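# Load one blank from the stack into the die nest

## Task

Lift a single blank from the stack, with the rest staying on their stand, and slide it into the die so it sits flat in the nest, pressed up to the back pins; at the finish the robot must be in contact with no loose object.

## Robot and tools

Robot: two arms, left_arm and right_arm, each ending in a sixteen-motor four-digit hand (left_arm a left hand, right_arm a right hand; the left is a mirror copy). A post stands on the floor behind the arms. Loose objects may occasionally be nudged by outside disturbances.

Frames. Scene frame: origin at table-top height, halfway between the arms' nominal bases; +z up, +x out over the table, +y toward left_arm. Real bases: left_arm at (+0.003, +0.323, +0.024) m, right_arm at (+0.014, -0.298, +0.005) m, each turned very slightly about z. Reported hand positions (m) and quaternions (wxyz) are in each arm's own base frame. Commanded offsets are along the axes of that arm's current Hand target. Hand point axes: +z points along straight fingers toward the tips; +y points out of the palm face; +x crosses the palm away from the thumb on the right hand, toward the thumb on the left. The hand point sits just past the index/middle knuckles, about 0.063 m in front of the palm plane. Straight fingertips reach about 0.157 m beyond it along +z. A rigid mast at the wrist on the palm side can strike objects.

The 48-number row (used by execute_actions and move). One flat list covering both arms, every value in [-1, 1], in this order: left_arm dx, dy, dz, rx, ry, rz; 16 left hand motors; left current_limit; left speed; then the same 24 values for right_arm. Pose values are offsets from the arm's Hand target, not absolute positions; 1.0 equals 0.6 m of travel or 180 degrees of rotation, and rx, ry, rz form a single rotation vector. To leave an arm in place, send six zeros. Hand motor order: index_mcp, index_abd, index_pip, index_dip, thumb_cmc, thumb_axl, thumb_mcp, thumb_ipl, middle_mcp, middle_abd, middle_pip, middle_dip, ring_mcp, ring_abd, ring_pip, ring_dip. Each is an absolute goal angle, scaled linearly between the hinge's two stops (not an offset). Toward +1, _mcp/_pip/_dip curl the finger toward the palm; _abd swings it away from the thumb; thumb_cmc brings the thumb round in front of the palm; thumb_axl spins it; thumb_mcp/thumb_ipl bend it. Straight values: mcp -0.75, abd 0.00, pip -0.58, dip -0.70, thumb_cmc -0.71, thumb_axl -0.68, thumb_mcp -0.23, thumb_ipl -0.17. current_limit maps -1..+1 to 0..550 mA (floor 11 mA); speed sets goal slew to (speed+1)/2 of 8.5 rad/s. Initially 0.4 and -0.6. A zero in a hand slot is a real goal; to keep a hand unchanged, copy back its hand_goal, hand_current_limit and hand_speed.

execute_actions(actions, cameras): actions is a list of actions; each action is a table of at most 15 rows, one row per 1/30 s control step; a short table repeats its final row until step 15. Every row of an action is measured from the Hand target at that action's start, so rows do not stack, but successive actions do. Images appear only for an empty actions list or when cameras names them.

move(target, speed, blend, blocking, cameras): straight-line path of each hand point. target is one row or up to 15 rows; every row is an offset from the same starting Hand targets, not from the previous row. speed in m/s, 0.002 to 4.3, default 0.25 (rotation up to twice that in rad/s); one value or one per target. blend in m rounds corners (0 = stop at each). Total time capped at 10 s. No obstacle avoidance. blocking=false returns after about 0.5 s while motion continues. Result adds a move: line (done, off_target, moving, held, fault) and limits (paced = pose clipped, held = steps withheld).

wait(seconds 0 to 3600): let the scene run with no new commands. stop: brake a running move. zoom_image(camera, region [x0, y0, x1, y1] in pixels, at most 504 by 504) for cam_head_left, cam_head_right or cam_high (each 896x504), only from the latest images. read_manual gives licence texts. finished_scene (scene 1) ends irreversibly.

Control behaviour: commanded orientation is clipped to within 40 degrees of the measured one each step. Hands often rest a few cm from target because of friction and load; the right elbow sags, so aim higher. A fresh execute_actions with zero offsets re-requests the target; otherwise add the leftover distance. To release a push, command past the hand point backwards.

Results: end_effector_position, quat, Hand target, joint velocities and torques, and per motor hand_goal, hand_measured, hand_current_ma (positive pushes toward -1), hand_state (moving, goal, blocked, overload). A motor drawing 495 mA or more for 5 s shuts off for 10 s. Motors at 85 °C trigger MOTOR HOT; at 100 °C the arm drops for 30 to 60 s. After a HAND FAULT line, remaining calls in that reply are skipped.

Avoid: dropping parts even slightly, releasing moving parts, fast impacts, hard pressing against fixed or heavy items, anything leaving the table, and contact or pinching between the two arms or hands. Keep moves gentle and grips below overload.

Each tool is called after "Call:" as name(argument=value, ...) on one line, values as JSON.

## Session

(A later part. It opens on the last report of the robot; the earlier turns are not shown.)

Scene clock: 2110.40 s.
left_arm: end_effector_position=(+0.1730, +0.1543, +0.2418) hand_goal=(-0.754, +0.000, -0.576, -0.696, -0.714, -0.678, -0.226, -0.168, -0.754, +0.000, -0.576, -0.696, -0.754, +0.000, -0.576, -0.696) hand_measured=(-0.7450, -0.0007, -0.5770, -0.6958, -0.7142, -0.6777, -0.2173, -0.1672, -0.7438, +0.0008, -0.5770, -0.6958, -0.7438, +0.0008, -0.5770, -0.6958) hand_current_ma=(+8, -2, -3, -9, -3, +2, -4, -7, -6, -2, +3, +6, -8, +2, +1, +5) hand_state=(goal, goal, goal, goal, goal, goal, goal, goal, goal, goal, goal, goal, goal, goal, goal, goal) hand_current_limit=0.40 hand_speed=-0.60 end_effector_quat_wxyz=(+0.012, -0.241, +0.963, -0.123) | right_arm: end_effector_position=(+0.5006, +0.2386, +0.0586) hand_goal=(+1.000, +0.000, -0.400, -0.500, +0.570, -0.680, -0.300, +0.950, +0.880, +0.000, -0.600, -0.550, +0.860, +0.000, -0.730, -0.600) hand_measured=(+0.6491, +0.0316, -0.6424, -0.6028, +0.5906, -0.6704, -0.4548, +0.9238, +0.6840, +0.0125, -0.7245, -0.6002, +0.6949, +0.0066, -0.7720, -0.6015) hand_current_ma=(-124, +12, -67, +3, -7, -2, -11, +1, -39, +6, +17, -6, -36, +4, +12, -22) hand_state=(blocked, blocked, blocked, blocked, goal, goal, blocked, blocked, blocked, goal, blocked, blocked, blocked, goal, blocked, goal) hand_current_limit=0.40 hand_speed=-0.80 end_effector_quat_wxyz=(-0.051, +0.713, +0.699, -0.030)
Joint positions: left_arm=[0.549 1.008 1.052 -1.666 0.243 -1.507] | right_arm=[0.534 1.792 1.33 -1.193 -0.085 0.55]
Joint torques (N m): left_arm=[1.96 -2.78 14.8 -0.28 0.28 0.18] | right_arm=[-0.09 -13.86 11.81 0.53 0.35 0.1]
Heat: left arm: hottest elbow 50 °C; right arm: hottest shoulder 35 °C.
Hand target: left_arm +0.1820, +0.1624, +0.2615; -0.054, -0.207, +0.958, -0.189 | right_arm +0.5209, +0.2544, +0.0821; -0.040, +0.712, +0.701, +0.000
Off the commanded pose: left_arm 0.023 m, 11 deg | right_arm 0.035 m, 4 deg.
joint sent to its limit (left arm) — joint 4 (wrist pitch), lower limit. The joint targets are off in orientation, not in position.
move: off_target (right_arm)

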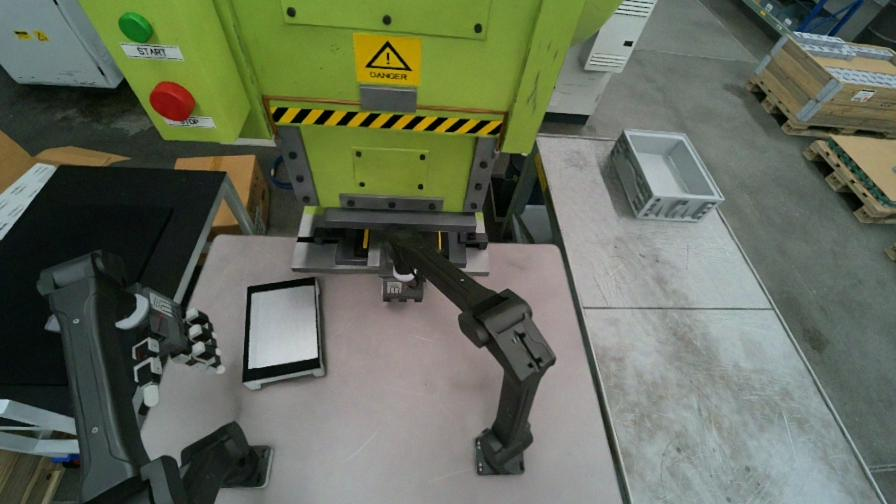

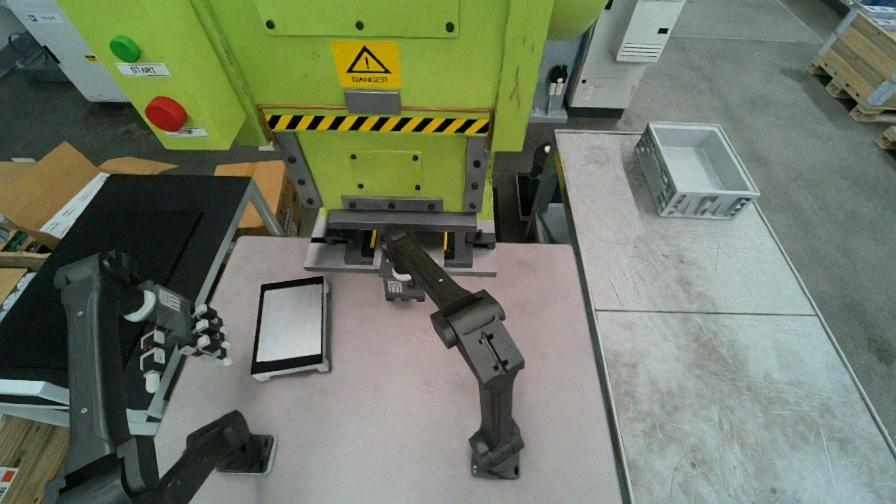

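Call:
move(target=[0,0,0,0,0,0, -0.754,0,-0.576,-0.696,-0.714,-0.678,-0.226,-0.168,-0.754,0,-0.576,-0.696,-0.754,0,-0.576,-0.696,0.4,-0.6, 0.004,0.0,-0.004,0,0.0,-0.014, 1.0,0,-0.40,-0.5,0.571,-0.68,-0.30,0.95,0.88,0,-0.6,-0.55,0.86,0,-0.73,-0.6,0.4,-0.8], speed=0.03, cameras=["cam_head_left", "cam_head_right"])

Call:
zoom_image(camera="cam_head_left", region=[356, 224, 396, 274])

Call:
zoom_image(camera="cam_head_right", region=[420, 224, 460, 274])

Scene clock: 2124.07 s.
left_arm: end_effector_position=(+0.1730, +0.1543, +0.2418) hand_goal=(-0.754, +0.000, -0.576, -0.696, -0.714, -0.678, -0.226, -0.168, -0.754, +0.000, -0.576, -0.696, -0.754, +0.000, -0.576, -0.696) hand_measured=(-0.7450, -0.0007, -0.5770, -0.6971, -0.7142, -0.6777, -0.2163, -0.1672, -0.7438, -0.0007, -0.5770, -0.6958, -0.7426, +0.0008, -0.5770, -0.6958) hand_current_ma=(+16, -9, -4, -12, -2, -1, -8, -6, +4, +3, +2, +5, -5, +9, -1, +12) hand_state=(goal, goal, goal, goal, goal, goal, goal, goal, goal, goal, goal, goal, goal, goal, goal, goal) hand_current_limit=0.40 hand_speed=-0.60 end_effector_quat_wxyz=(+0.012, -0.241, +0.963, -0.123) | right_arm: end_effector_position=(+0.5005, +0.2400, +0.0584) hand_goal=(+1.000, +0.000, -0.400, -0.500, +0.570, -0.680, -0.300, +0.950, +0.880, +0.000, -0.600, -0.550, +0.860, +0.000, -0.730, -0.600) hand_measured=(+0.6503, +0.0286, -0.6424, -0.6015, +0.5856, -0.6714, -0.4548, +0.9228, +0.6840, +0.0081, -0.7245, -0.6002, +0.6949, +0.0066, -0.7720, -0.6015) hand_current_ma=(-110, -17, -60, +0, -2, +15, -34, -5, -37, +9, -15, +14, -37, -9, -7, -3) hand_state=(blocked, blocked, blocked, blocked, goal, goal, blocked, blocked, blocked, goal, blocked, blocked, blocked, goal, blocked, goal) hand_current_limit=0.40 hand_speed=-0.80 end_effector_quat_wxyz=(-0.052, +0.706, +0.706, -0.031)
Joint positions: left_arm=[0.549 1.008 1.052 -1.666 0.243 -1.507] | right_arm=[0.534 1.792 1.33 -1.195 -0.085 0.529]
Joint torques (N m): left_arm=[1.96 -2.78 14.79 -0.28 0.28 0.19] | right_arm=[-0.15 -14.21 11.66 0.49 0.38 -0.22]
Heat: left arm: hottest elbow 51 °C; right arm: hottest elbow 35 °C.
Hand target: left_arm +0.1820, +0.1624, +0.2615; -0.054, -0.207, +0.958, -0.189 | right_arm +0.5211, +0.2566, +0.0846; -0.040, +0.696, +0.717, +0.001
Off the commanded pose: left_arm 0.023 m, 11 deg | right_arm 0.037 m, 4 deg.
joint sent to its limit (left arm) — joint 4 (wrist pitch), lower limit. The joint targets are off in orientation, not in position.
move: off_target (right_arm)

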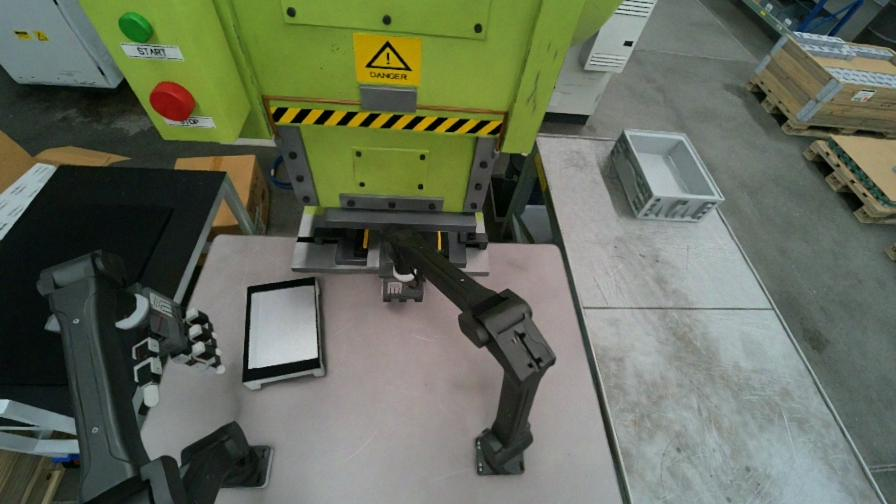

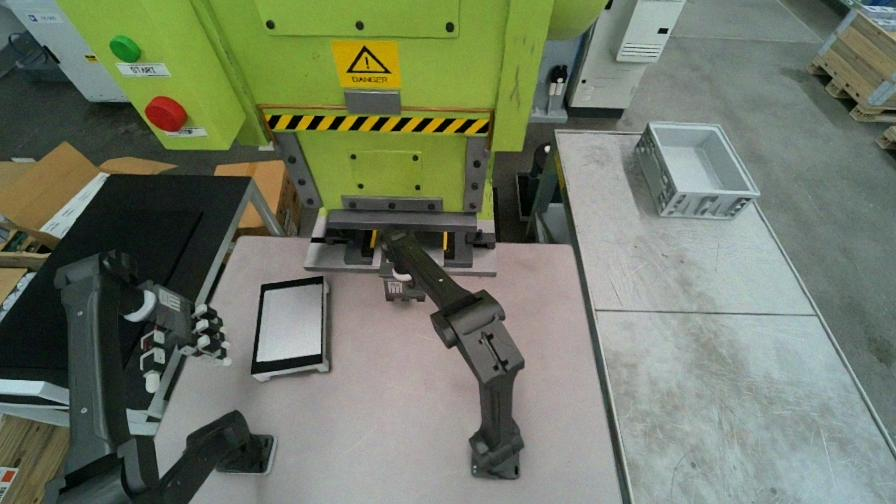

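Scaled by 10.080.

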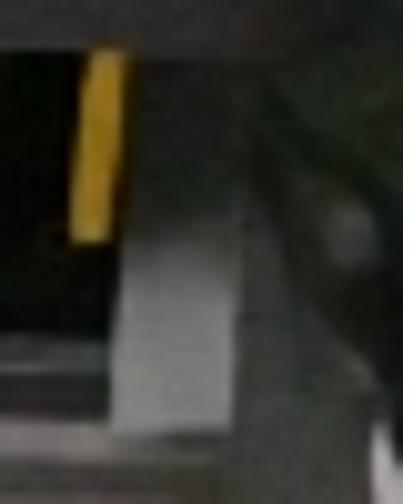

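Scaled by 10.080.

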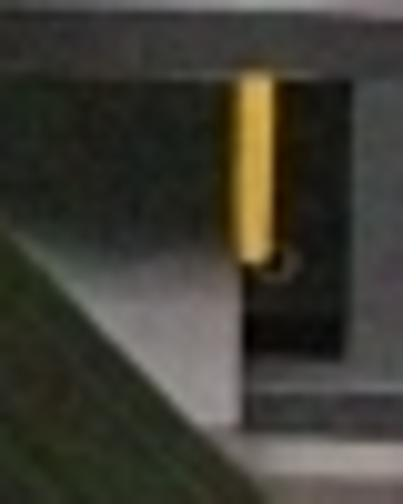

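Call:
execute_actions(actions=[])

Call:
zoom_image(camera="cam_head_left", region=[356, 224, 396, 274])

Call:
zoom_image(camera="cam_head_right", region=[420, 224, 460, 274])

Scene clock: 2153.60 s.
left_arm: end_effector_position=(+0.1730, +0.1543, +0.2418) hand_goal=(-0.754, +0.000, -0.576, -0.696, -0.714, -0.678, -0.226, -0.168, -0.754, +0.000, -0.576, -0.696, -0.754, +0.000, -0.576, -0.696) hand_measured=(-0.7450, -0.0007, -0.5770, -0.6958, -0.7129, -0.6777, -0.2163, -0.1681, -0.7438, -0.0007, -0.5770, -0.6958, -0.7438, +0.0008, -0.5770, -0.6958) hand_current_ma=(+8, -1, -4, -5, -1, +3, -2, -5, +10, +0, +7, +1, -12, +6, -3, +10) hand_state=(goal, goal, goal, goal, goal, goal, goal, goal, goal, goal, goal, goal, goal, goal, goal, goal) hand_current_limit=0.40 hand_speed=-0.60 end_effector_quat_wxyz=(+0.012, -0.241, +0.963, -0.123) | right_arm: end_effector_position=(+0.5005, +0.2400, +0.0584) hand_goal=(+1.000, +0.000, -0.400, -0.500, +0.570, -0.680, -0.300, +0.950, +0.880, +0.000, -0.600, -0.550, +0.860, +0.000, -0.730, -0.600) hand_measured=(+0.6503, +0.0286, -0.6424, -0.6028, +0.5843, -0.6714, -0.4548, +0.9238, +0.6840, +0.0081, -0.7245, -0.6002, +0.6949, +0.0052, -0.7720, -0.6015) hand_current_ma=(-127, +12, -44, -12, -3, +6, -15, -5, -35, +11, -6, +2, -45, -4, +7, +2) hand_state=(blocked, blocked, blocked, blocked, goal, goal, blocked, blocked, blocked, goal, blocked, blocked, blocked, goal, blocked, goal) hand_current_limit=0.40 hand_speed=-0.80 end_effector_quat_wxyz=(-0.052, +0.705, +0.706, -0.031)
Joint positions: left_arm=[0.549 1.008 1.052 -1.666 0.243 -1.507] | right_arm=[0.534 1.792 1.33 -1.195 -0.085 0.529]
Joint velocities: within noise
Joint torques (N m): left_arm=[1.9 -2.78 14.8 -0.28 0.28 0.18] | right_arm=[-0.15 -14.21 11.66 0.47 0.38 -0.19]
Motor temperatures (°C): left_arm=[25 26 51 26 24 25] | right_arm=[27 34 36 27 25 25]
Heat: left arm: hottest elbow 51 °C; right arm: hottest elbow 36 °C.
Hand target: left_arm +0.1820, +0.1624, +0.2615; -0.054, -0.207, +0.958, -0.189 | right_arm +0.5211, +0.2566, +0.0846; -0.040, +0.696, +0.717, +0.001
Off the commanded pose: left_arm 0.023 m, 11 deg | right_arm 0.037 m, 4 deg.

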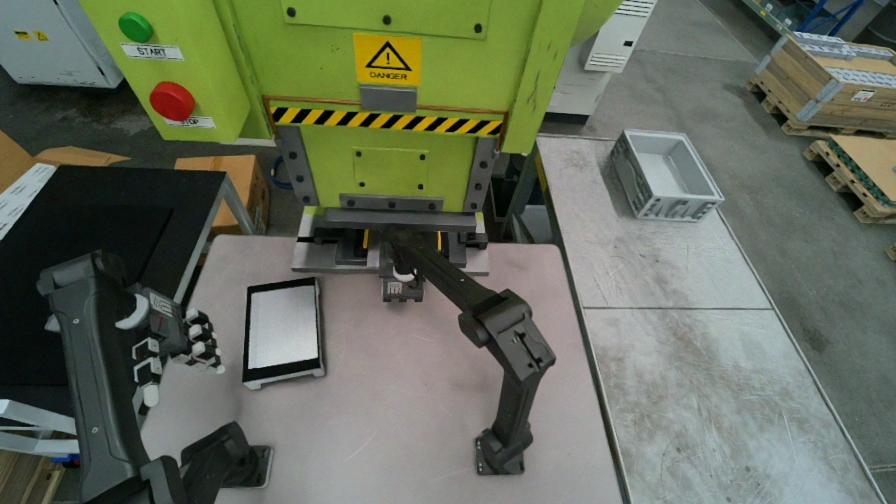

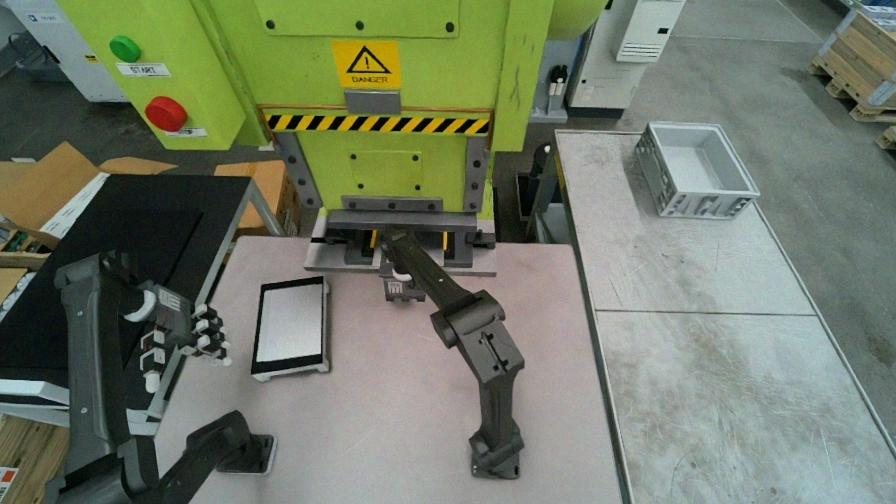

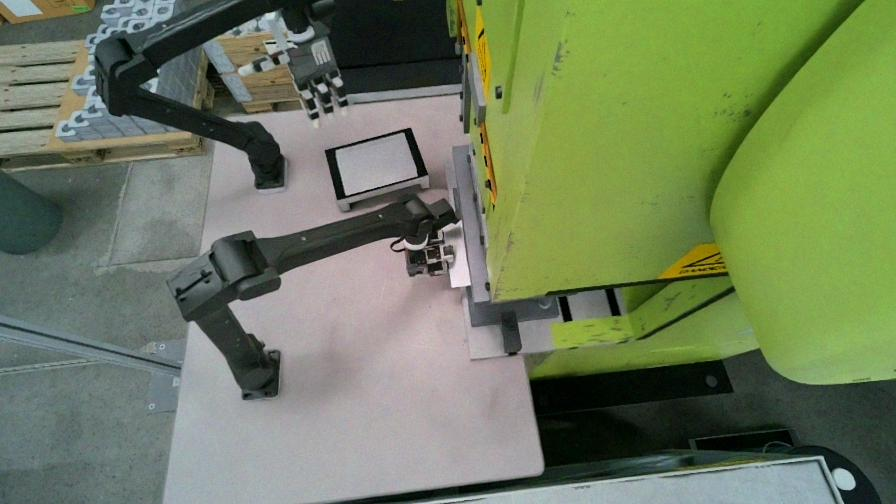

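Scaled by 10.080.

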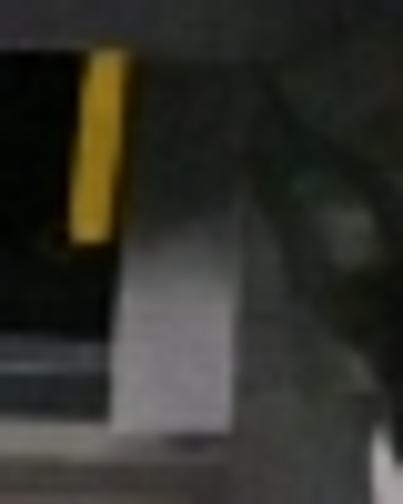

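Scaled by 10.080.

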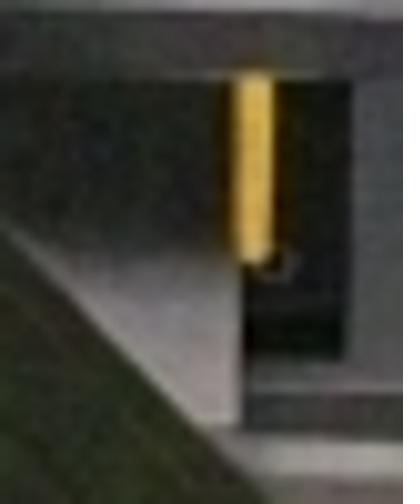

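Call:
move(target=[0,0,0,0,0,0,-0.754,0,-0.576,-0.696,-0.714,-0.678,-0.226,-0.168,-0.754,0,-0.576,-0.696,-0.754,0,-0.576,-0.696,0.4,-0.6,0.010,0,0,0,0,0,1.0,0,-0.40,-0.5,0.571,-0.68,-0.30,0.95,0.88,0,-0.6,-0.55,0.86,0,-0.73,-0.6,0.4,-0.8], speed=0.02, cameras=["cam_head_left","cam_head_right"])

Call:
zoom_image(camera="cam_head_left", region=[356, 224, 396, 274])

Call:
zoom_image(camera="cam_head_right", region=[420, 224, 460, 274])

Scene clock: 2169.40 s.
left_arm: end_effector_position=(+0.1730, +0.1543, +0.2418) hand_goal=(-0.754, +0.000, -0.576, -0.696, -0.714, -0.678, -0.226, -0.168, -0.754, +0.000, -0.576, -0.696, -0.754, +0.000, -0.576, -0.696) hand_measured=(-0.7438, -0.0007, -0.5770, -0.6971, -0.7142, -0.6777, -0.2163, -0.1681, -0.7438, -0.0007, -0.5770, -0.6958, -0.7426, -0.0007, -0.5770, -0.6958) hand_current_ma=(+5, -6, -1, -10, +3, +2, -9, -3, +3, -4, +5, +9, -8, +6, -6, +10) hand_state=(goal, goal, goal, goal, goal, goal, goal, goal, goal, goal, goal, goal, goal, goal, goal, goal) hand_current_limit=0.40 hand_speed=-0.60 end_effector_quat_wxyz=(+0.012, -0.241, +0.963, -0.123) | right_arm: end_effector_position=(+0.4982, +0.2448, +0.0584) hand_goal=(+1.000, +0.000, -0.400, -0.500, +0.570, -0.680, -0.300, +0.950, +0.880, +0.000, -0.600, -0.550, +0.860, +0.000, -0.730, -0.600) hand_measured=(+0.6491, +0.0272, -0.6424, -0.6041, +0.5856, -0.6704, -0.4548, +0.9228, +0.6828, +0.0081, -0.7245, -0.6002, +0.6973, +0.0037, -0.7720, -0.6028) hand_current_ma=(-114, +3, -56, -13, +15, -3, -21, -7, -30, +16, +2, -2, -43, -12, +7, -8) hand_state=(blocked, blocked, blocked, blocked, goal, goal, blocked, blocked, blocked, goal, blocked, blocked, blocked, goal, blocked, goal) hand_current_limit=0.40 hand_speed=-0.80 end_effector_quat_wxyz=(-0.052, +0.702, +0.710, -0.031)
Joint positions: left_arm=[0.549 1.008 1.052 -1.666 0.243 -1.507] | right_arm=[0.543 1.792 1.33 -1.195 -0.085 0.528]
Joint torques (N m): left_arm=[2.02 -2.73 14.79 -0.29 0.28 0.18] | right_arm=[-0.44 -13.86 12.42 0.35 0.35 -0.08]
Heat: left arm: hottest elbow 51 °C; right arm: hottest elbow 36 °C.
Hand target: left_arm +0.1820, +0.1624, +0.2615; -0.054, -0.207, +0.958, -0.189 | right_arm +0.5210, +0.2625, +0.0849; -0.040, +0.696, +0.717, +0.001
Off the commanded pose: left_arm 0.023 m, 11 deg | right_arm 0.039 m, 4 deg.
joint sent to its limit (left arm) — joint 4 (wrist pitch), lower limit. The joint targets are off in orientation, not in position.
move: off_target (right_arm)

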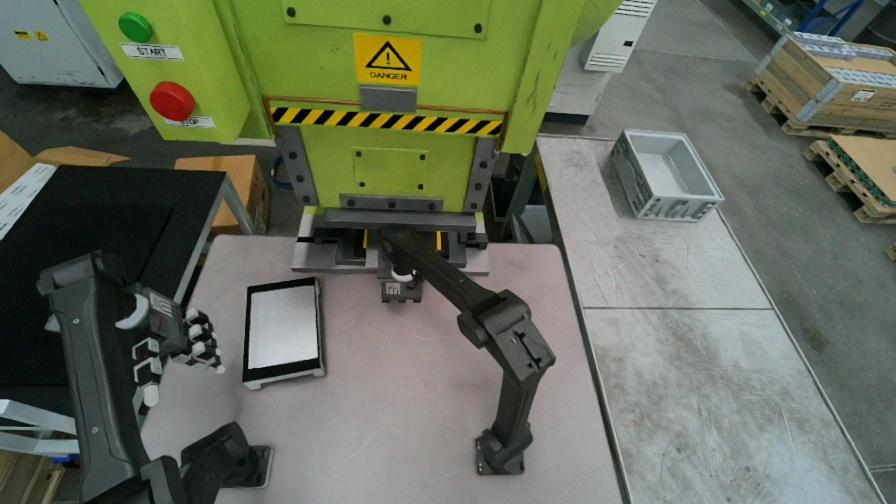

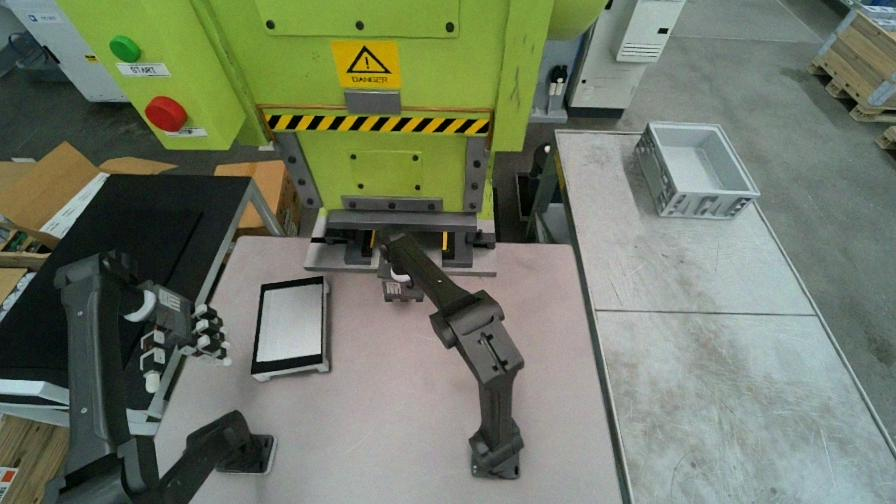

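Scaled by 10.080.

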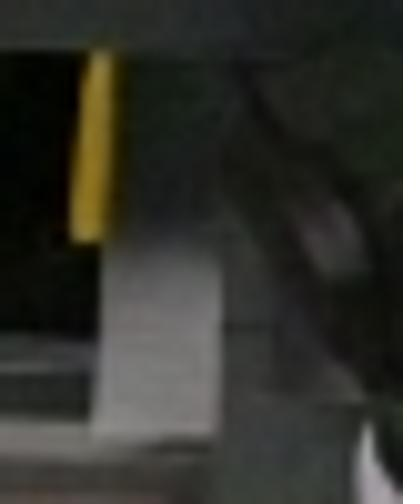

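Scaled by 10.080.

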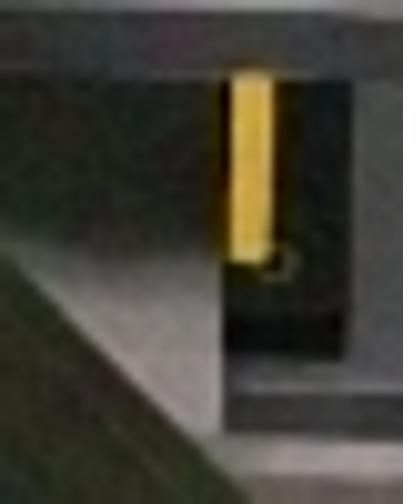

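Call:
move(target=[0,0,0,0,0,0,-0.754,0,-0.576,-0.696,-0.714,-0.678,-0.226,-0.168,-0.754,0,-0.576,-0.696,-0.754,0,-0.576,-0.696,0.4,-0.6,-0.03,0,0,0,0,0,1.0,0,-0.40,-0.5,0.571,-0.68,-0.30,0.95,0.88,0,-0.6,-0.55,0.86,0,-0.73,-0.6,0.4,-0.8], speed=0.02)

Scene clock: 2185.40 s.
left_arm: end_effector_position=(+0.1730, +0.1543, +0.2418) hand_goal=(-0.754, +0.000, -0.576, -0.696, -0.714, -0.678, -0.226, -0.168, -0.754, +0.000, -0.576, -0.696, -0.754, +0.000, -0.576, -0.696) hand_measured=(-0.7450, -0.0007, -0.5770, -0.6958, -0.7142, -0.6777, -0.2173, -0.1681, -0.7438, +0.0008, -0.5770, -0.6958, -0.7438, +0.0008, -0.5757, -0.6958) hand_current_ma=(+13, +2, -7, -9, +1, +7, +0, +1, +6, +3, +2, +7, -15, +4, +8, +15) hand_state=(goal, goal, goal, goal, goal, goal, goal, goal, goal, goal, goal, goal, goal, goal, goal, goal) hand_current_limit=0.40 hand_speed=-0.60 end_effector_quat_wxyz=(+0.012, -0.241, +0.963, -0.123) | right_arm: end_effector_position=(+0.5005, +0.2431, +0.0584) hand_goal=(+1.000, +0.000, -0.400, -0.500, +0.570, -0.680, -0.300, +0.950, +0.880, +0.000, -0.600, -0.550, +0.860, +0.000, -0.730, -0.600) hand_measured=(+0.6503, +0.0272, -0.6424, -0.6041, +0.5856, -0.6704, -0.4538, +0.9238, +0.6840, +0.0081, -0.7232, -0.5990, +0.6949, +0.0037, -0.7733, -0.6015) hand_current_ma=(-134, +14, -47, -7, -2, -8, -36, +2, -27, +1, +3, +6, -45, -9, +3, +5) hand_state=(blocked, blocked, blocked, blocked, goal, goal, blocked, blocked, blocked, goal, blocked, blocked, blocked, goal, blocked, goal) hand_current_limit=0.40 hand_speed=-0.80 end_effector_quat_wxyz=(-0.052, +0.697, +0.715, -0.030)
Joint positions: left_arm=[0.549 1.008 1.052 -1.666 0.243 -1.507] | right_arm=[0.536 1.792 1.33 -1.195 -0.085 0.506]
Joint torques (N m): left_arm=[1.96 -2.78 14.82 -0.31 0.28 0.19] | right_arm=[-1.9 -15.03 10.19 0.66 0.41 -0.19]
Heat: left arm: hottest elbow 51 °C; right arm: hottest elbow 36 °C.
Hand target: left_arm +0.1820, +0.1624, +0.2615; -0.054, -0.207, +0.958, -0.189 | right_arm +0.5215, +0.2447, +0.0839; -0.040, +0.696, +0.717, +0.001
Off the commanded pose: left_arm 0.023 m, 11 deg | right_arm 0.033 m, 4 deg.
joint sent to its limit (left arm) — joint 4 (wrist pitch), lower limit. The joint targets are off in orientation, not in position.
move: off_target (right_arm)

Call:
execute_actions(actions=[], cameras=["cam_head_left","cam_head_right"])

Call:
zoom_image(camera="cam_head_left", region=[356, 224, 396, 274])

Call:
zoom_image(camera="cam_head_right", region=[420, 224, 460, 274])

Scene clock: 2191.93 s.
left_arm: end_effector_position=(+0.1730, +0.1543, +0.2418) hand_goal=(-0.754, +0.000, -0.576, -0.696, -0.714, -0.678, -0.226, -0.168, -0.754, +0.000, -0.576, -0.696, -0.754, +0.000, -0.576, -0.696) hand_measured=(-0.7438, +0.0008, -0.5770, -0.6958, -0.7142, -0.6777, -0.2163, -0.1681, -0.7438, -0.0007, -0.5770, -0.6958, -0.7438, +0.0008, -0.5770, -0.6958) hand_current_ma=(+7, +1, -13, -10, -1, -4, -2, -7, +4, -1, -2, +14, -3, +8, +0, +8) hand_state=(goal, goal, goal, goal, goal, goal, goal, goal, goal, goal, goal, goal, goal, goal, goal, goal) hand_current_limit=0.40 hand_speed=-0.60 end_effector_quat_wxyz=(+0.012, -0.241, +0.963, -0.123) | right_arm: end_effector_position=(+0.5005, +0.2431, +0.0584) hand_goal=(+1.000, +0.000, -0.400, -0.500, +0.570, -0.680, -0.300, +0.950, +0.880, +0.000, -0.600, -0.550, +0.860, +0.000, -0.730, -0.600) hand_measured=(+0.6491, +0.0257, -0.6424, -0.6028, +0.5856, -0.6704, -0.4538, +0.9228, +0.6840, +0.0081, -0.7245, -0.6002, +0.6961, +0.0037, -0.7720, -0.6028) hand_current_ma=(-128, -2, -55, +0, -12, -5, -18, +2, -39, +5, -9, +1, -36, -12, +2, -8) hand_state=(blocked, blocked, blocked, blocked, goal, goal, blocked, blocked, blocked, goal, blocked, blocked, blocked, goal, blocked, goal) hand_current_limit=0.40 hand_speed=-0.80 end_effector_quat_wxyz=(-0.052, +0.697, +0.715, -0.030)
Joint positions: left_arm=[0.549 1.008 1.052 -1.666 0.243 -1.507] | right_arm=[0.536 1.792 1.33 -1.195 -0.085 0.506]
Joint velocities: within noise
Joint torques (N m): left_arm=[1.9 -2.84 14.8 -0.29 0.28 0.19] | right_arm=[-1.9 -15.03 10.17 0.66 0.41 -0.17]
Motor temperatures (°C): left_arm=[25 26 51 26 24 25] | right_arm=[27 34 36 27 25 25]
Heat: left arm: hottest elbow 51 °C; right arm: hottest elbow 36 °C.
Hand target: left_arm +0.1820, +0.1624, +0.2615; -0.054, -0.207, +0.958, -0.189 | right_arm +0.5215, +0.2447, +0.0839; -0.040, +0.696, +0.717, +0.001
Off the commanded pose: left_arm 0.023 m, 11 deg | right_arm 0.033 m, 4 deg.
Images, in order (width x height): cam_head_left 896x504, cam_head_right 896x504.

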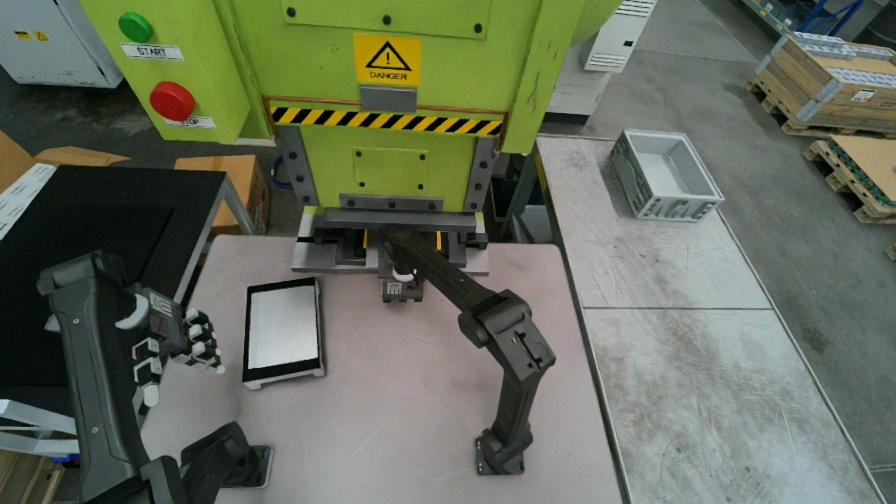

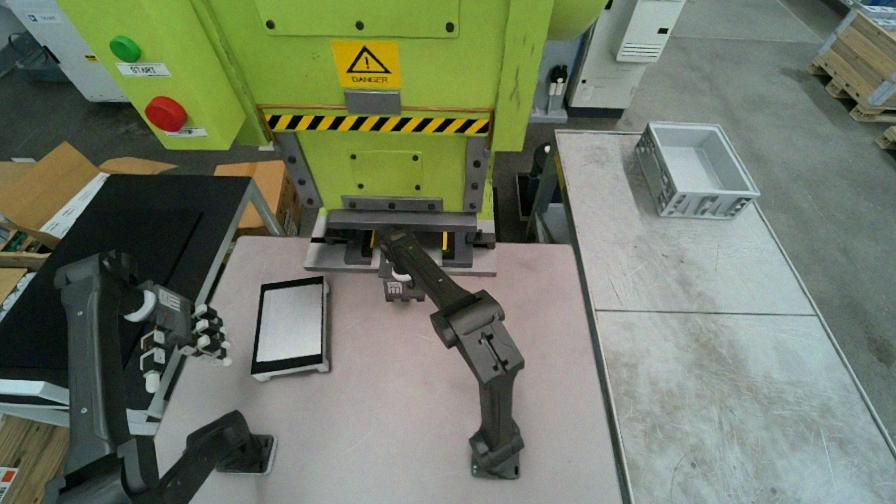

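Scaled by 10.080.

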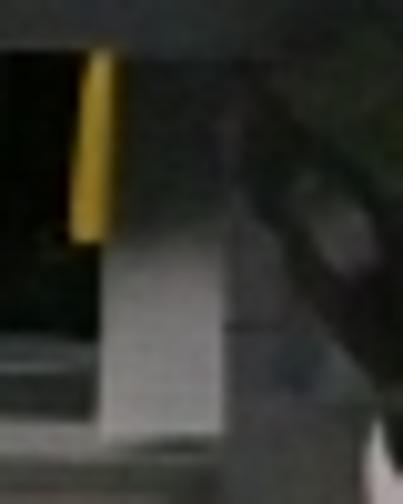

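Scaled by 10.080.

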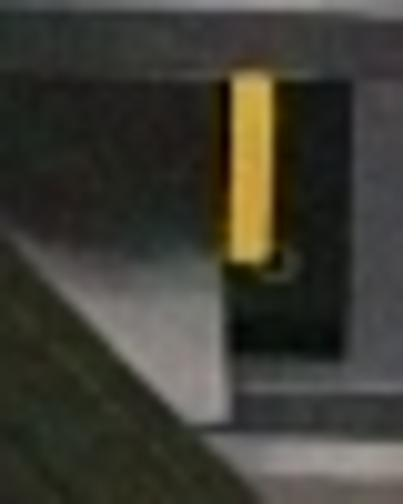

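Call:
move(target=[0,0,0,0,0,0,-0.754,0,-0.576,-0.696,-0.714,-0.678,-0.226,-0.168,-0.754,0,-0.576,-0.696,-0.754,0,-0.576,-0.696,0.4,-0.6,0,0,0,0,0,0.012,1.0,0,-0.40,-0.5,0.571,-0.68,-0.30,0.95,0.88,0,-0.6,-0.55,0.86,0,-0.73,-0.6,0.4,-0.8], speed=0.02, cameras=["cam_head_left","cam_head_right"])

Call:
zoom_image(camera="cam_head_left", region=[356, 224, 396, 274])

Call:
zoom_image(camera="cam_head_right", region=[420, 224, 460, 274])

Scene clock: 2215.03 s.
left_arm: end_effector_position=(+0.1730, +0.1543, +0.2418) hand_goal=(-0.754, +0.000, -0.576, -0.696, -0.714, -0.678, -0.226, -0.168, -0.754, +0.000, -0.576, -0.696, -0.754, +0.000, -0.576, -0.696) hand_measured=(-0.7450, -0.0007, -0.5770, -0.6958, -0.7142, -0.6767, -0.2163, -0.1672, -0.7438, +0.0008, -0.5757, -0.6958, -0.7438, +0.0008, -0.5770, -0.6958) hand_current_ma=(+17, -8, +1, -9, +1, +0, -7, -3, -1, -7, +4, +1, -9, +9, -1, +11) hand_state=(goal, goal, goal, goal, goal, goal, goal, goal, goal, goal, goal, goal, goal, goal, goal, goal) hand_current_limit=0.40 hand_speed=-0.60 end_effector_quat_wxyz=(+0.012, -0.241, +0.963, -0.123) | right_arm: end_effector_position=(+0.5002, +0.2414, +0.0584) hand_goal=(+1.000, +0.000, -0.400, -0.500, +0.570, -0.680, -0.300, +0.950, +0.880, +0.000, -0.600, -0.550, +0.860, +0.000, -0.730, -0.600) hand_measured=(+0.6491, +0.0272, -0.6437, -0.6015, +0.5843, -0.6704, -0.4538, +0.9228, +0.6840, +0.0081, -0.7245, -0.5990, +0.6961, +0.0037, -0.7720, -0.6015) hand_current_ma=(-123, +14, -50, -17, +15, -3, -8, -3, -42, +2, -9, +0, -30, -15, -6, -11) hand_state=(blocked, blocked, blocked, blocked, goal, goal, blocked, blocked, blocked, goal, blocked, blocked, blocked, goal, blocked, goal) hand_current_limit=0.40 hand_speed=-0.80 end_effector_quat_wxyz=(-0.052, +0.703, +0.708, -0.031)
Joint positions: left_arm=[0.549 1.008 1.052 -1.666 0.243 -1.507] | right_arm=[0.536 1.792 1.33 -1.195 -0.085 0.525]
Joint torques (N m): left_arm=[1.9 -2.78 14.8 -0.28 0.28 0.19] | right_arm=[-1.61 -14.68 10.77 0.59 0.37 0.1]
Heat: left arm: hottest elbow 51 °C; right arm: hottest elbow 36 °C.
Hand target: left_arm +0.1820, +0.1624, +0.2615; -0.054, -0.207, +0.958, -0.189 | right_arm +0.5215, +0.2446, +0.0839; -0.040, +0.709, +0.704, +0.000
Off the commanded pose: left_arm 0.023 m, 11 deg | right_arm 0.033 m, 4 deg.
joint sent to its limit (left arm) — joint 4 (wrist pitch), lower limit. The joint targets are off in orientation, not in position.
move: off_target (right_arm)

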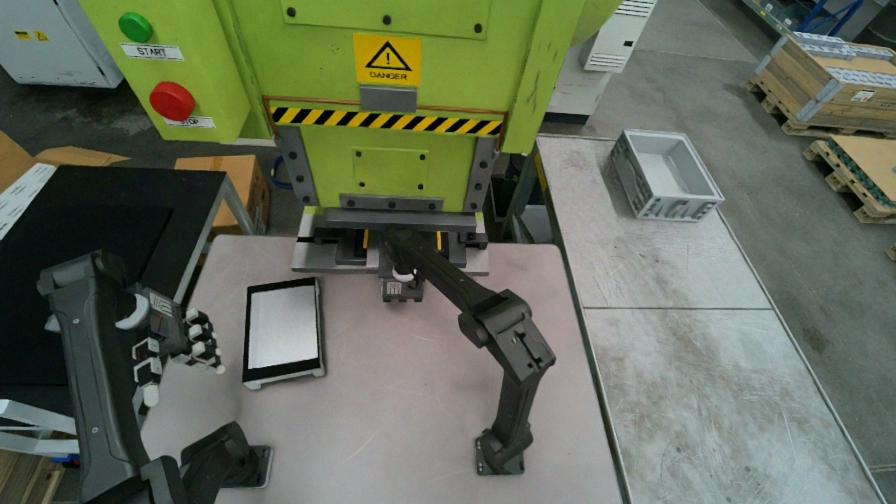

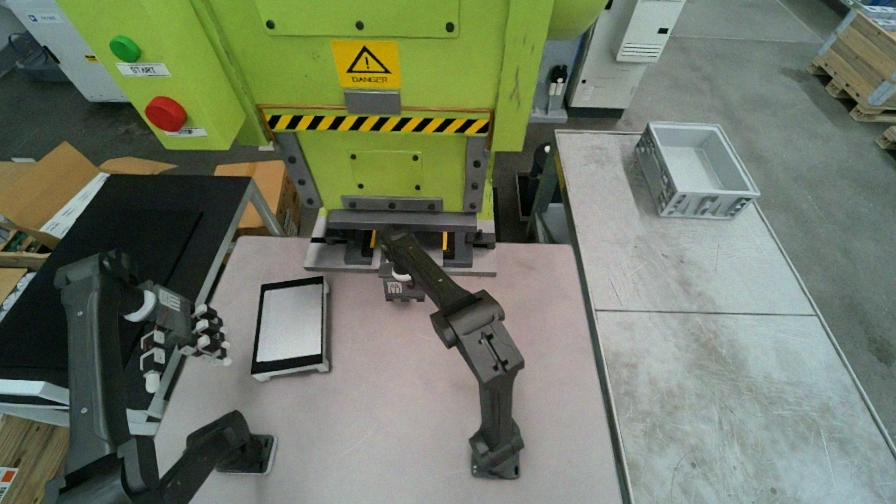

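Scaled by 10.080.

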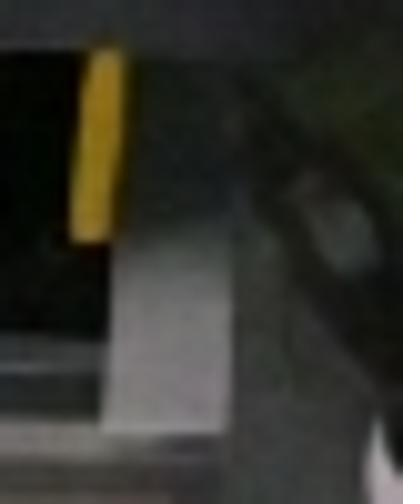

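Scaled by 10.080.

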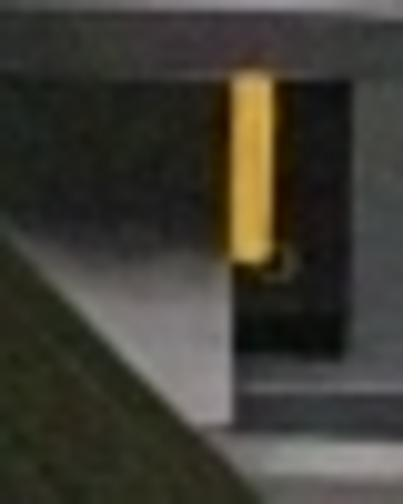

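Call:
move(target=[0,0,0,0,0,0,-0.754,0,-0.576,-0.696,-0.714,-0.678,-0.226,-0.168,-0.754,0,-0.576,-0.696,-0.754,0,-0.576,-0.696,0.4,-0.6,0,0,0.025,0,0,0,1.0,0,-0.40,-0.5,0.571,-0.68,-0.30,0.95,0.88,0,-0.6,-0.55,0.86,0,-0.73,-0.6,0.4,-0.8], speed=0.02, cameras=["cam_head_left","cam_head_right","cam_high"])

Call:
zoom_image(camera="cam_head_left", region=[356, 224, 396, 274])

Call:
zoom_image(camera="cam_head_right", region=[420, 224, 460, 274])

Scene clock: 2228.10 s.
left_arm: end_effector_position=(+0.1730, +0.1543, +0.2418) hand_goal=(-0.754, +0.000, -0.576, -0.696, -0.714, -0.678, -0.226, -0.168, -0.754, +0.000, -0.576, -0.696, -0.754, +0.000, -0.576, -0.696) hand_measured=(-0.7450, -0.0007, -0.5770, -0.6971, -0.7142, -0.6767, -0.2173, -0.1681, -0.7438, -0.0007, -0.5757, -0.6958, -0.7438, +0.0008, -0.5770, -0.6958) hand_current_ma=(+2, -9, +1, -15, -1, +5, -6, -6, +3, +3, +3, +13, -8, +6, +1, +8) hand_state=(goal, goal, goal, goal, goal, goal, goal, goal, goal, goal, goal, goal, goal, goal, goal, goal) hand_current_limit=0.40 hand_speed=-0.60 end_effector_quat_wxyz=(+0.012, -0.241, +0.963, -0.123) | right_arm: end_effector_position=(+0.5024, +0.2418, +0.0589) hand_goal=(+1.000, +0.000, -0.400, -0.500, +0.570, -0.680, -0.300, +0.950, +0.880, +0.000, -0.600, -0.550, +0.860, +0.000, -0.730, -0.600) hand_measured=(+0.6503, +0.0272, -0.6411, -0.6028, +0.5843, -0.6704, -0.4538, +0.9228, +0.6852, +0.0081, -0.7245, -0.6002, +0.6961, +0.0037, -0.7720, -0.6015) hand_current_ma=(-125, +10, -49, -24, +5, +12, -33, -9, -52, +8, -1, -3, -47, -2, +5, -4) hand_state=(blocked, blocked, blocked, blocked, goal, goal, blocked, blocked, blocked, goal, blocked, blocked, blocked, goal, blocked, goal) hand_current_limit=0.40 hand_speed=-0.80 end_effector_quat_wxyz=(-0.050, +0.707, +0.705, -0.026)
Joint positions: left_arm=[0.549 1.008 1.052 -1.666 0.243 -1.507] | right_arm=[0.536 1.792 1.33 -1.184 -0.085 0.536]
Joint torques (N m): left_arm=[1.9 -2.73 14.82 -0.27 0.27 0.18] | right_arm=[-1.38 -13.51 9.24 1.58 0.38 -0.03]
Heat: left arm: hottest elbow 51 °C; right arm: hottest elbow 36 °C.
Hand target: left_arm +0.1820, +0.1624, +0.2615; -0.054, -0.207, +0.958, -0.189 | right_arm +0.5207, +0.2454, +0.0689; -0.040, +0.709, +0.704, +0.000
Off the commanded pose: left_arm 0.023 m, 11 deg | right_arm 0.021 m, 3 deg.
joint sent to its limit (left arm) — joint 4 (wrist pitch), lower limit. The joint targets are off in orientation, not in position.
move: off_target (right_arm)

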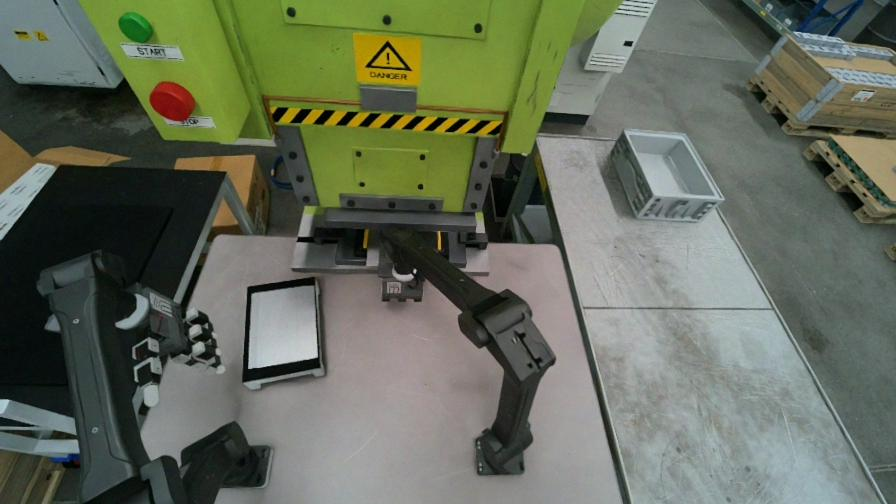

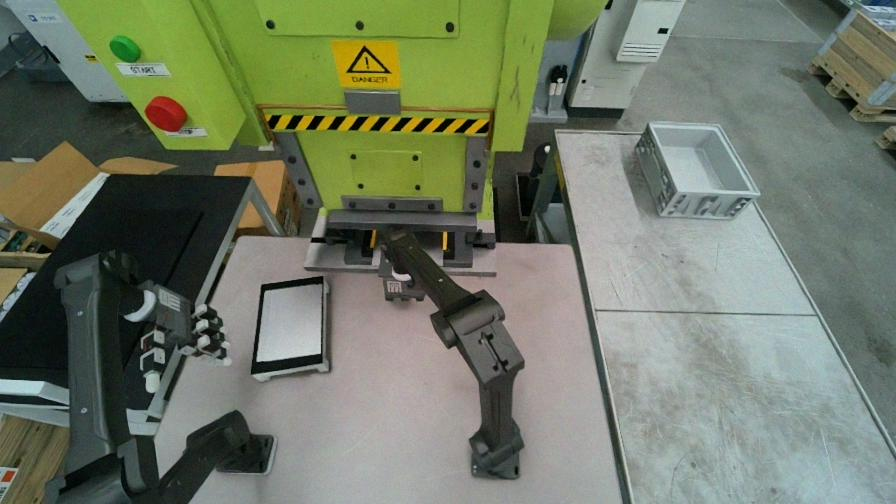

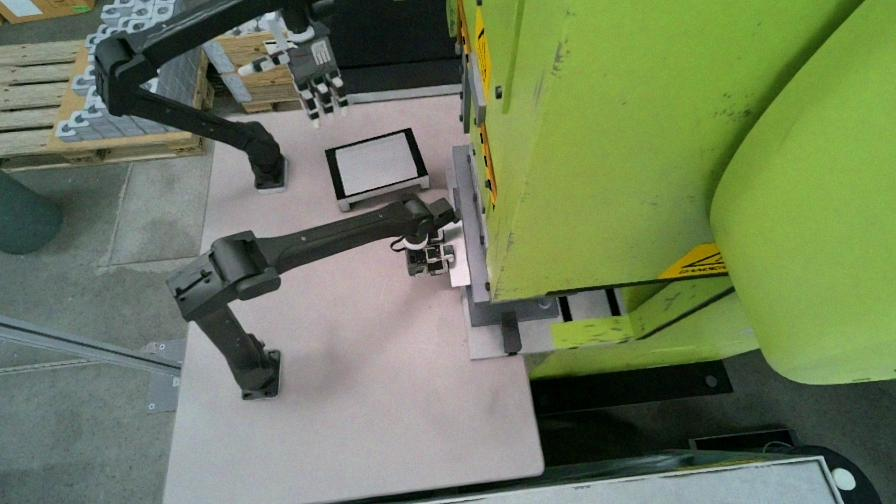

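Scaled by 10.080.

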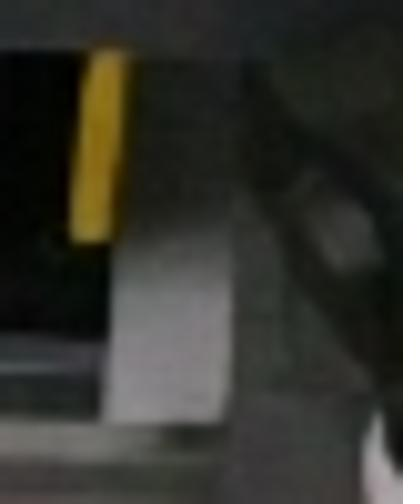

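Scaled by 10.080.

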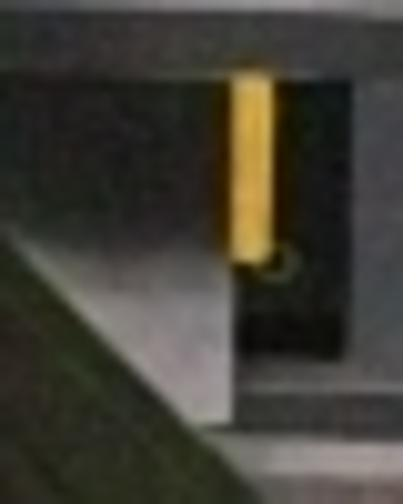

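Call:
move(target=[0,0,0,0,0,0,-0.754,0,-0.576,-0.696,-0.714,-0.678,-0.226,-0.168,-0.754,0,-0.576,-0.696,-0.754,0,-0.576,-0.696,0.4,-0.6,0,-0.003,0.025,0,0,0,1.0,0,-0.40,-0.5,0.571,-0.68,-0.30,0.95,0.88,0,-0.6,-0.55,0.86,0,-0.73,-0.6,0.4,-0.8], speed=0.02, cameras=["cam_head_left","cam_head_right","cam_high"])

Call:
zoom_image(camera="cam_head_left", region=[356, 224, 396, 274])

Call:
zoom_image(camera="cam_head_right", region=[420, 224, 460, 274])

Scene clock: 2242.23 s.
left_arm: end_effector_position=(+0.1730, +0.1543, +0.2418) hand_goal=(-0.754, +0.000, -0.576, -0.696, -0.714, -0.678, -0.226, -0.168, -0.754, +0.000, -0.576, -0.696, -0.754, +0.000, -0.576, -0.696) hand_measured=(-0.7450, +0.0008, -0.5770, -0.6971, -0.7142, -0.6767, -0.2163, -0.1672, -0.7438, -0.0007, -0.5770, -0.6958, -0.7426, +0.0008, -0.5770, -0.6958) hand_current_ma=(+6, -2, -9, -16, -3, +1, +1, -3, +2, -1, +3, +3, -8, +7, -6, +10) hand_state=(goal, goal, goal, goal, goal, goal, goal, goal, goal, goal, goal, goal, goal, goal, goal, goal) hand_current_limit=0.40 hand_speed=-0.60 end_effector_quat_wxyz=(+0.012, -0.241, +0.963, -0.123) | right_arm: end_effector_position=(+0.5058, +0.2434, +0.0569) hand_goal=(+1.000, +0.000, -0.400, -0.500, +0.570, -0.680, -0.300, +0.950, +0.880, +0.000, -0.600, -0.550, +0.860, +0.000, -0.730, -0.600) hand_measured=(+0.6527, +0.0272, -0.6244, -0.5951, +0.5843, -0.6714, -0.4548, +0.9276, +0.6865, +0.0081, -0.6963, -0.5913, +0.7033, +0.0037, -0.7643, -0.5964) hand_current_ma=(-126, +5, -55, -16, -8, +1, -42, +7, -32, +5, +1, +5, -31, -5, +3, +0) hand_state=(blocked, blocked, blocked, blocked, goal, goal, blocked, blocked, blocked, goal, blocked, blocked, blocked, goal, blocked, goal) hand_current_limit=0.40 hand_speed=-0.80 end_effector_quat_wxyz=(-0.047, +0.711, +0.702, -0.015)
Joint positions: left_arm=[0.549 1.008 1.052 -1.666 0.243 -1.507] | right_arm=[0.536 1.792 1.322 -1.153 -0.085 0.546]
Joint torques (N m): left_arm=[1.96 -2.78 14.8 -0.29 0.28 0.19] | right_arm=[-1.08 -12.57 7.99 1.95 0.36 -0.09]
Heat: left arm: hottest elbow 51 °C; right arm: hottest elbow 36 °C.
Hand target: left_arm +0.1820, +0.1624, +0.2615; -0.054, -0.207, +0.958, -0.189 | right_arm +0.5179, +0.2464, +0.0541; -0.041, +0.709, +0.704, +0.000
Off the commanded pose: left_arm 0.023 m, 11 deg | right_arm 0.013 m, 2 deg.
joint sent to its limit (left arm) — joint 4 (wrist pitch), lower limit. The joint targets are off in orientation, not in position.
move: off_target (right_arm)

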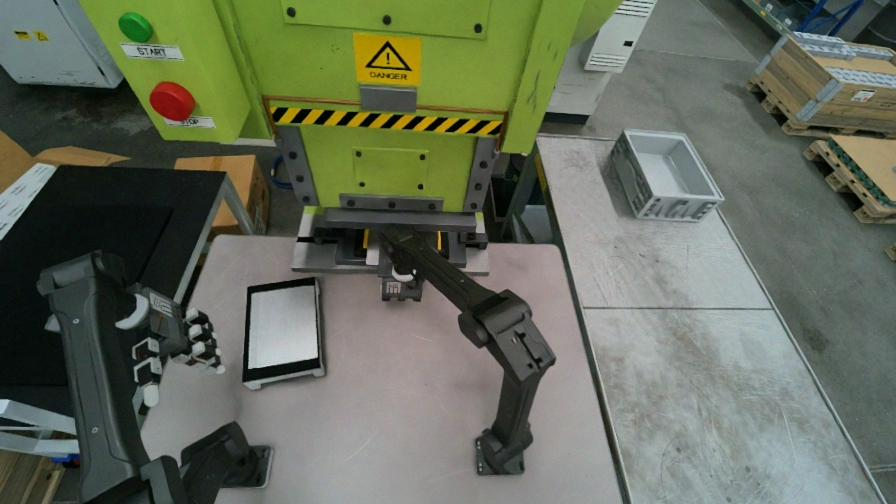

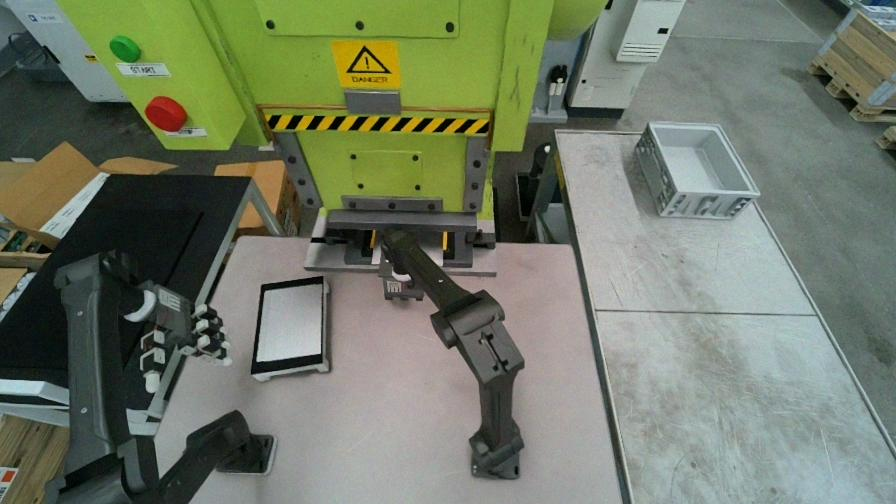

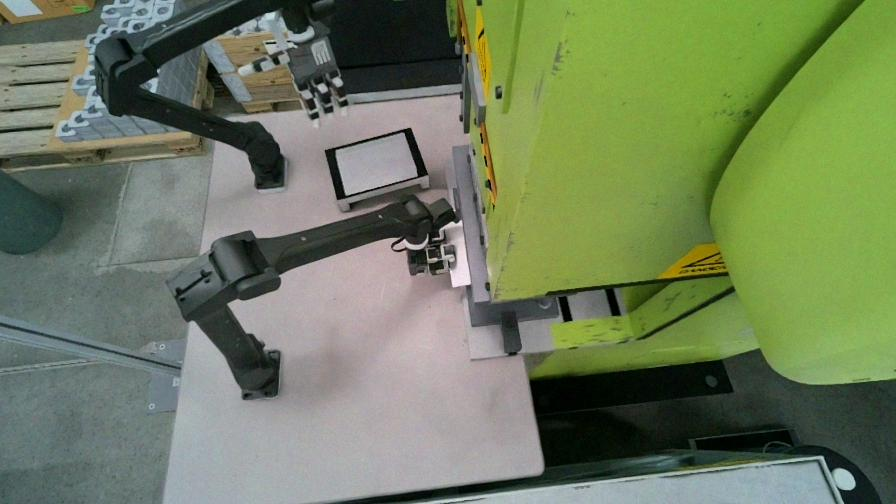

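Scaled by 10.080.

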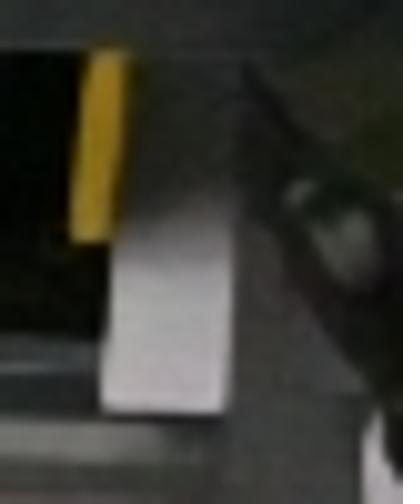

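Scaled by 10.080.

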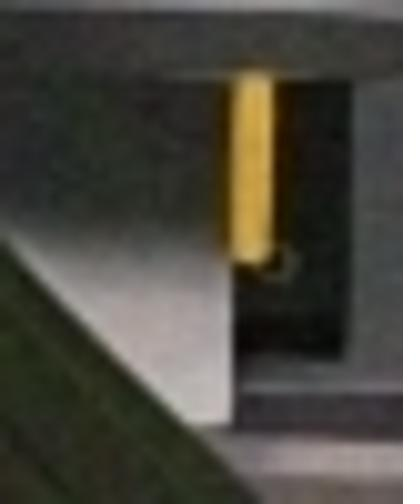

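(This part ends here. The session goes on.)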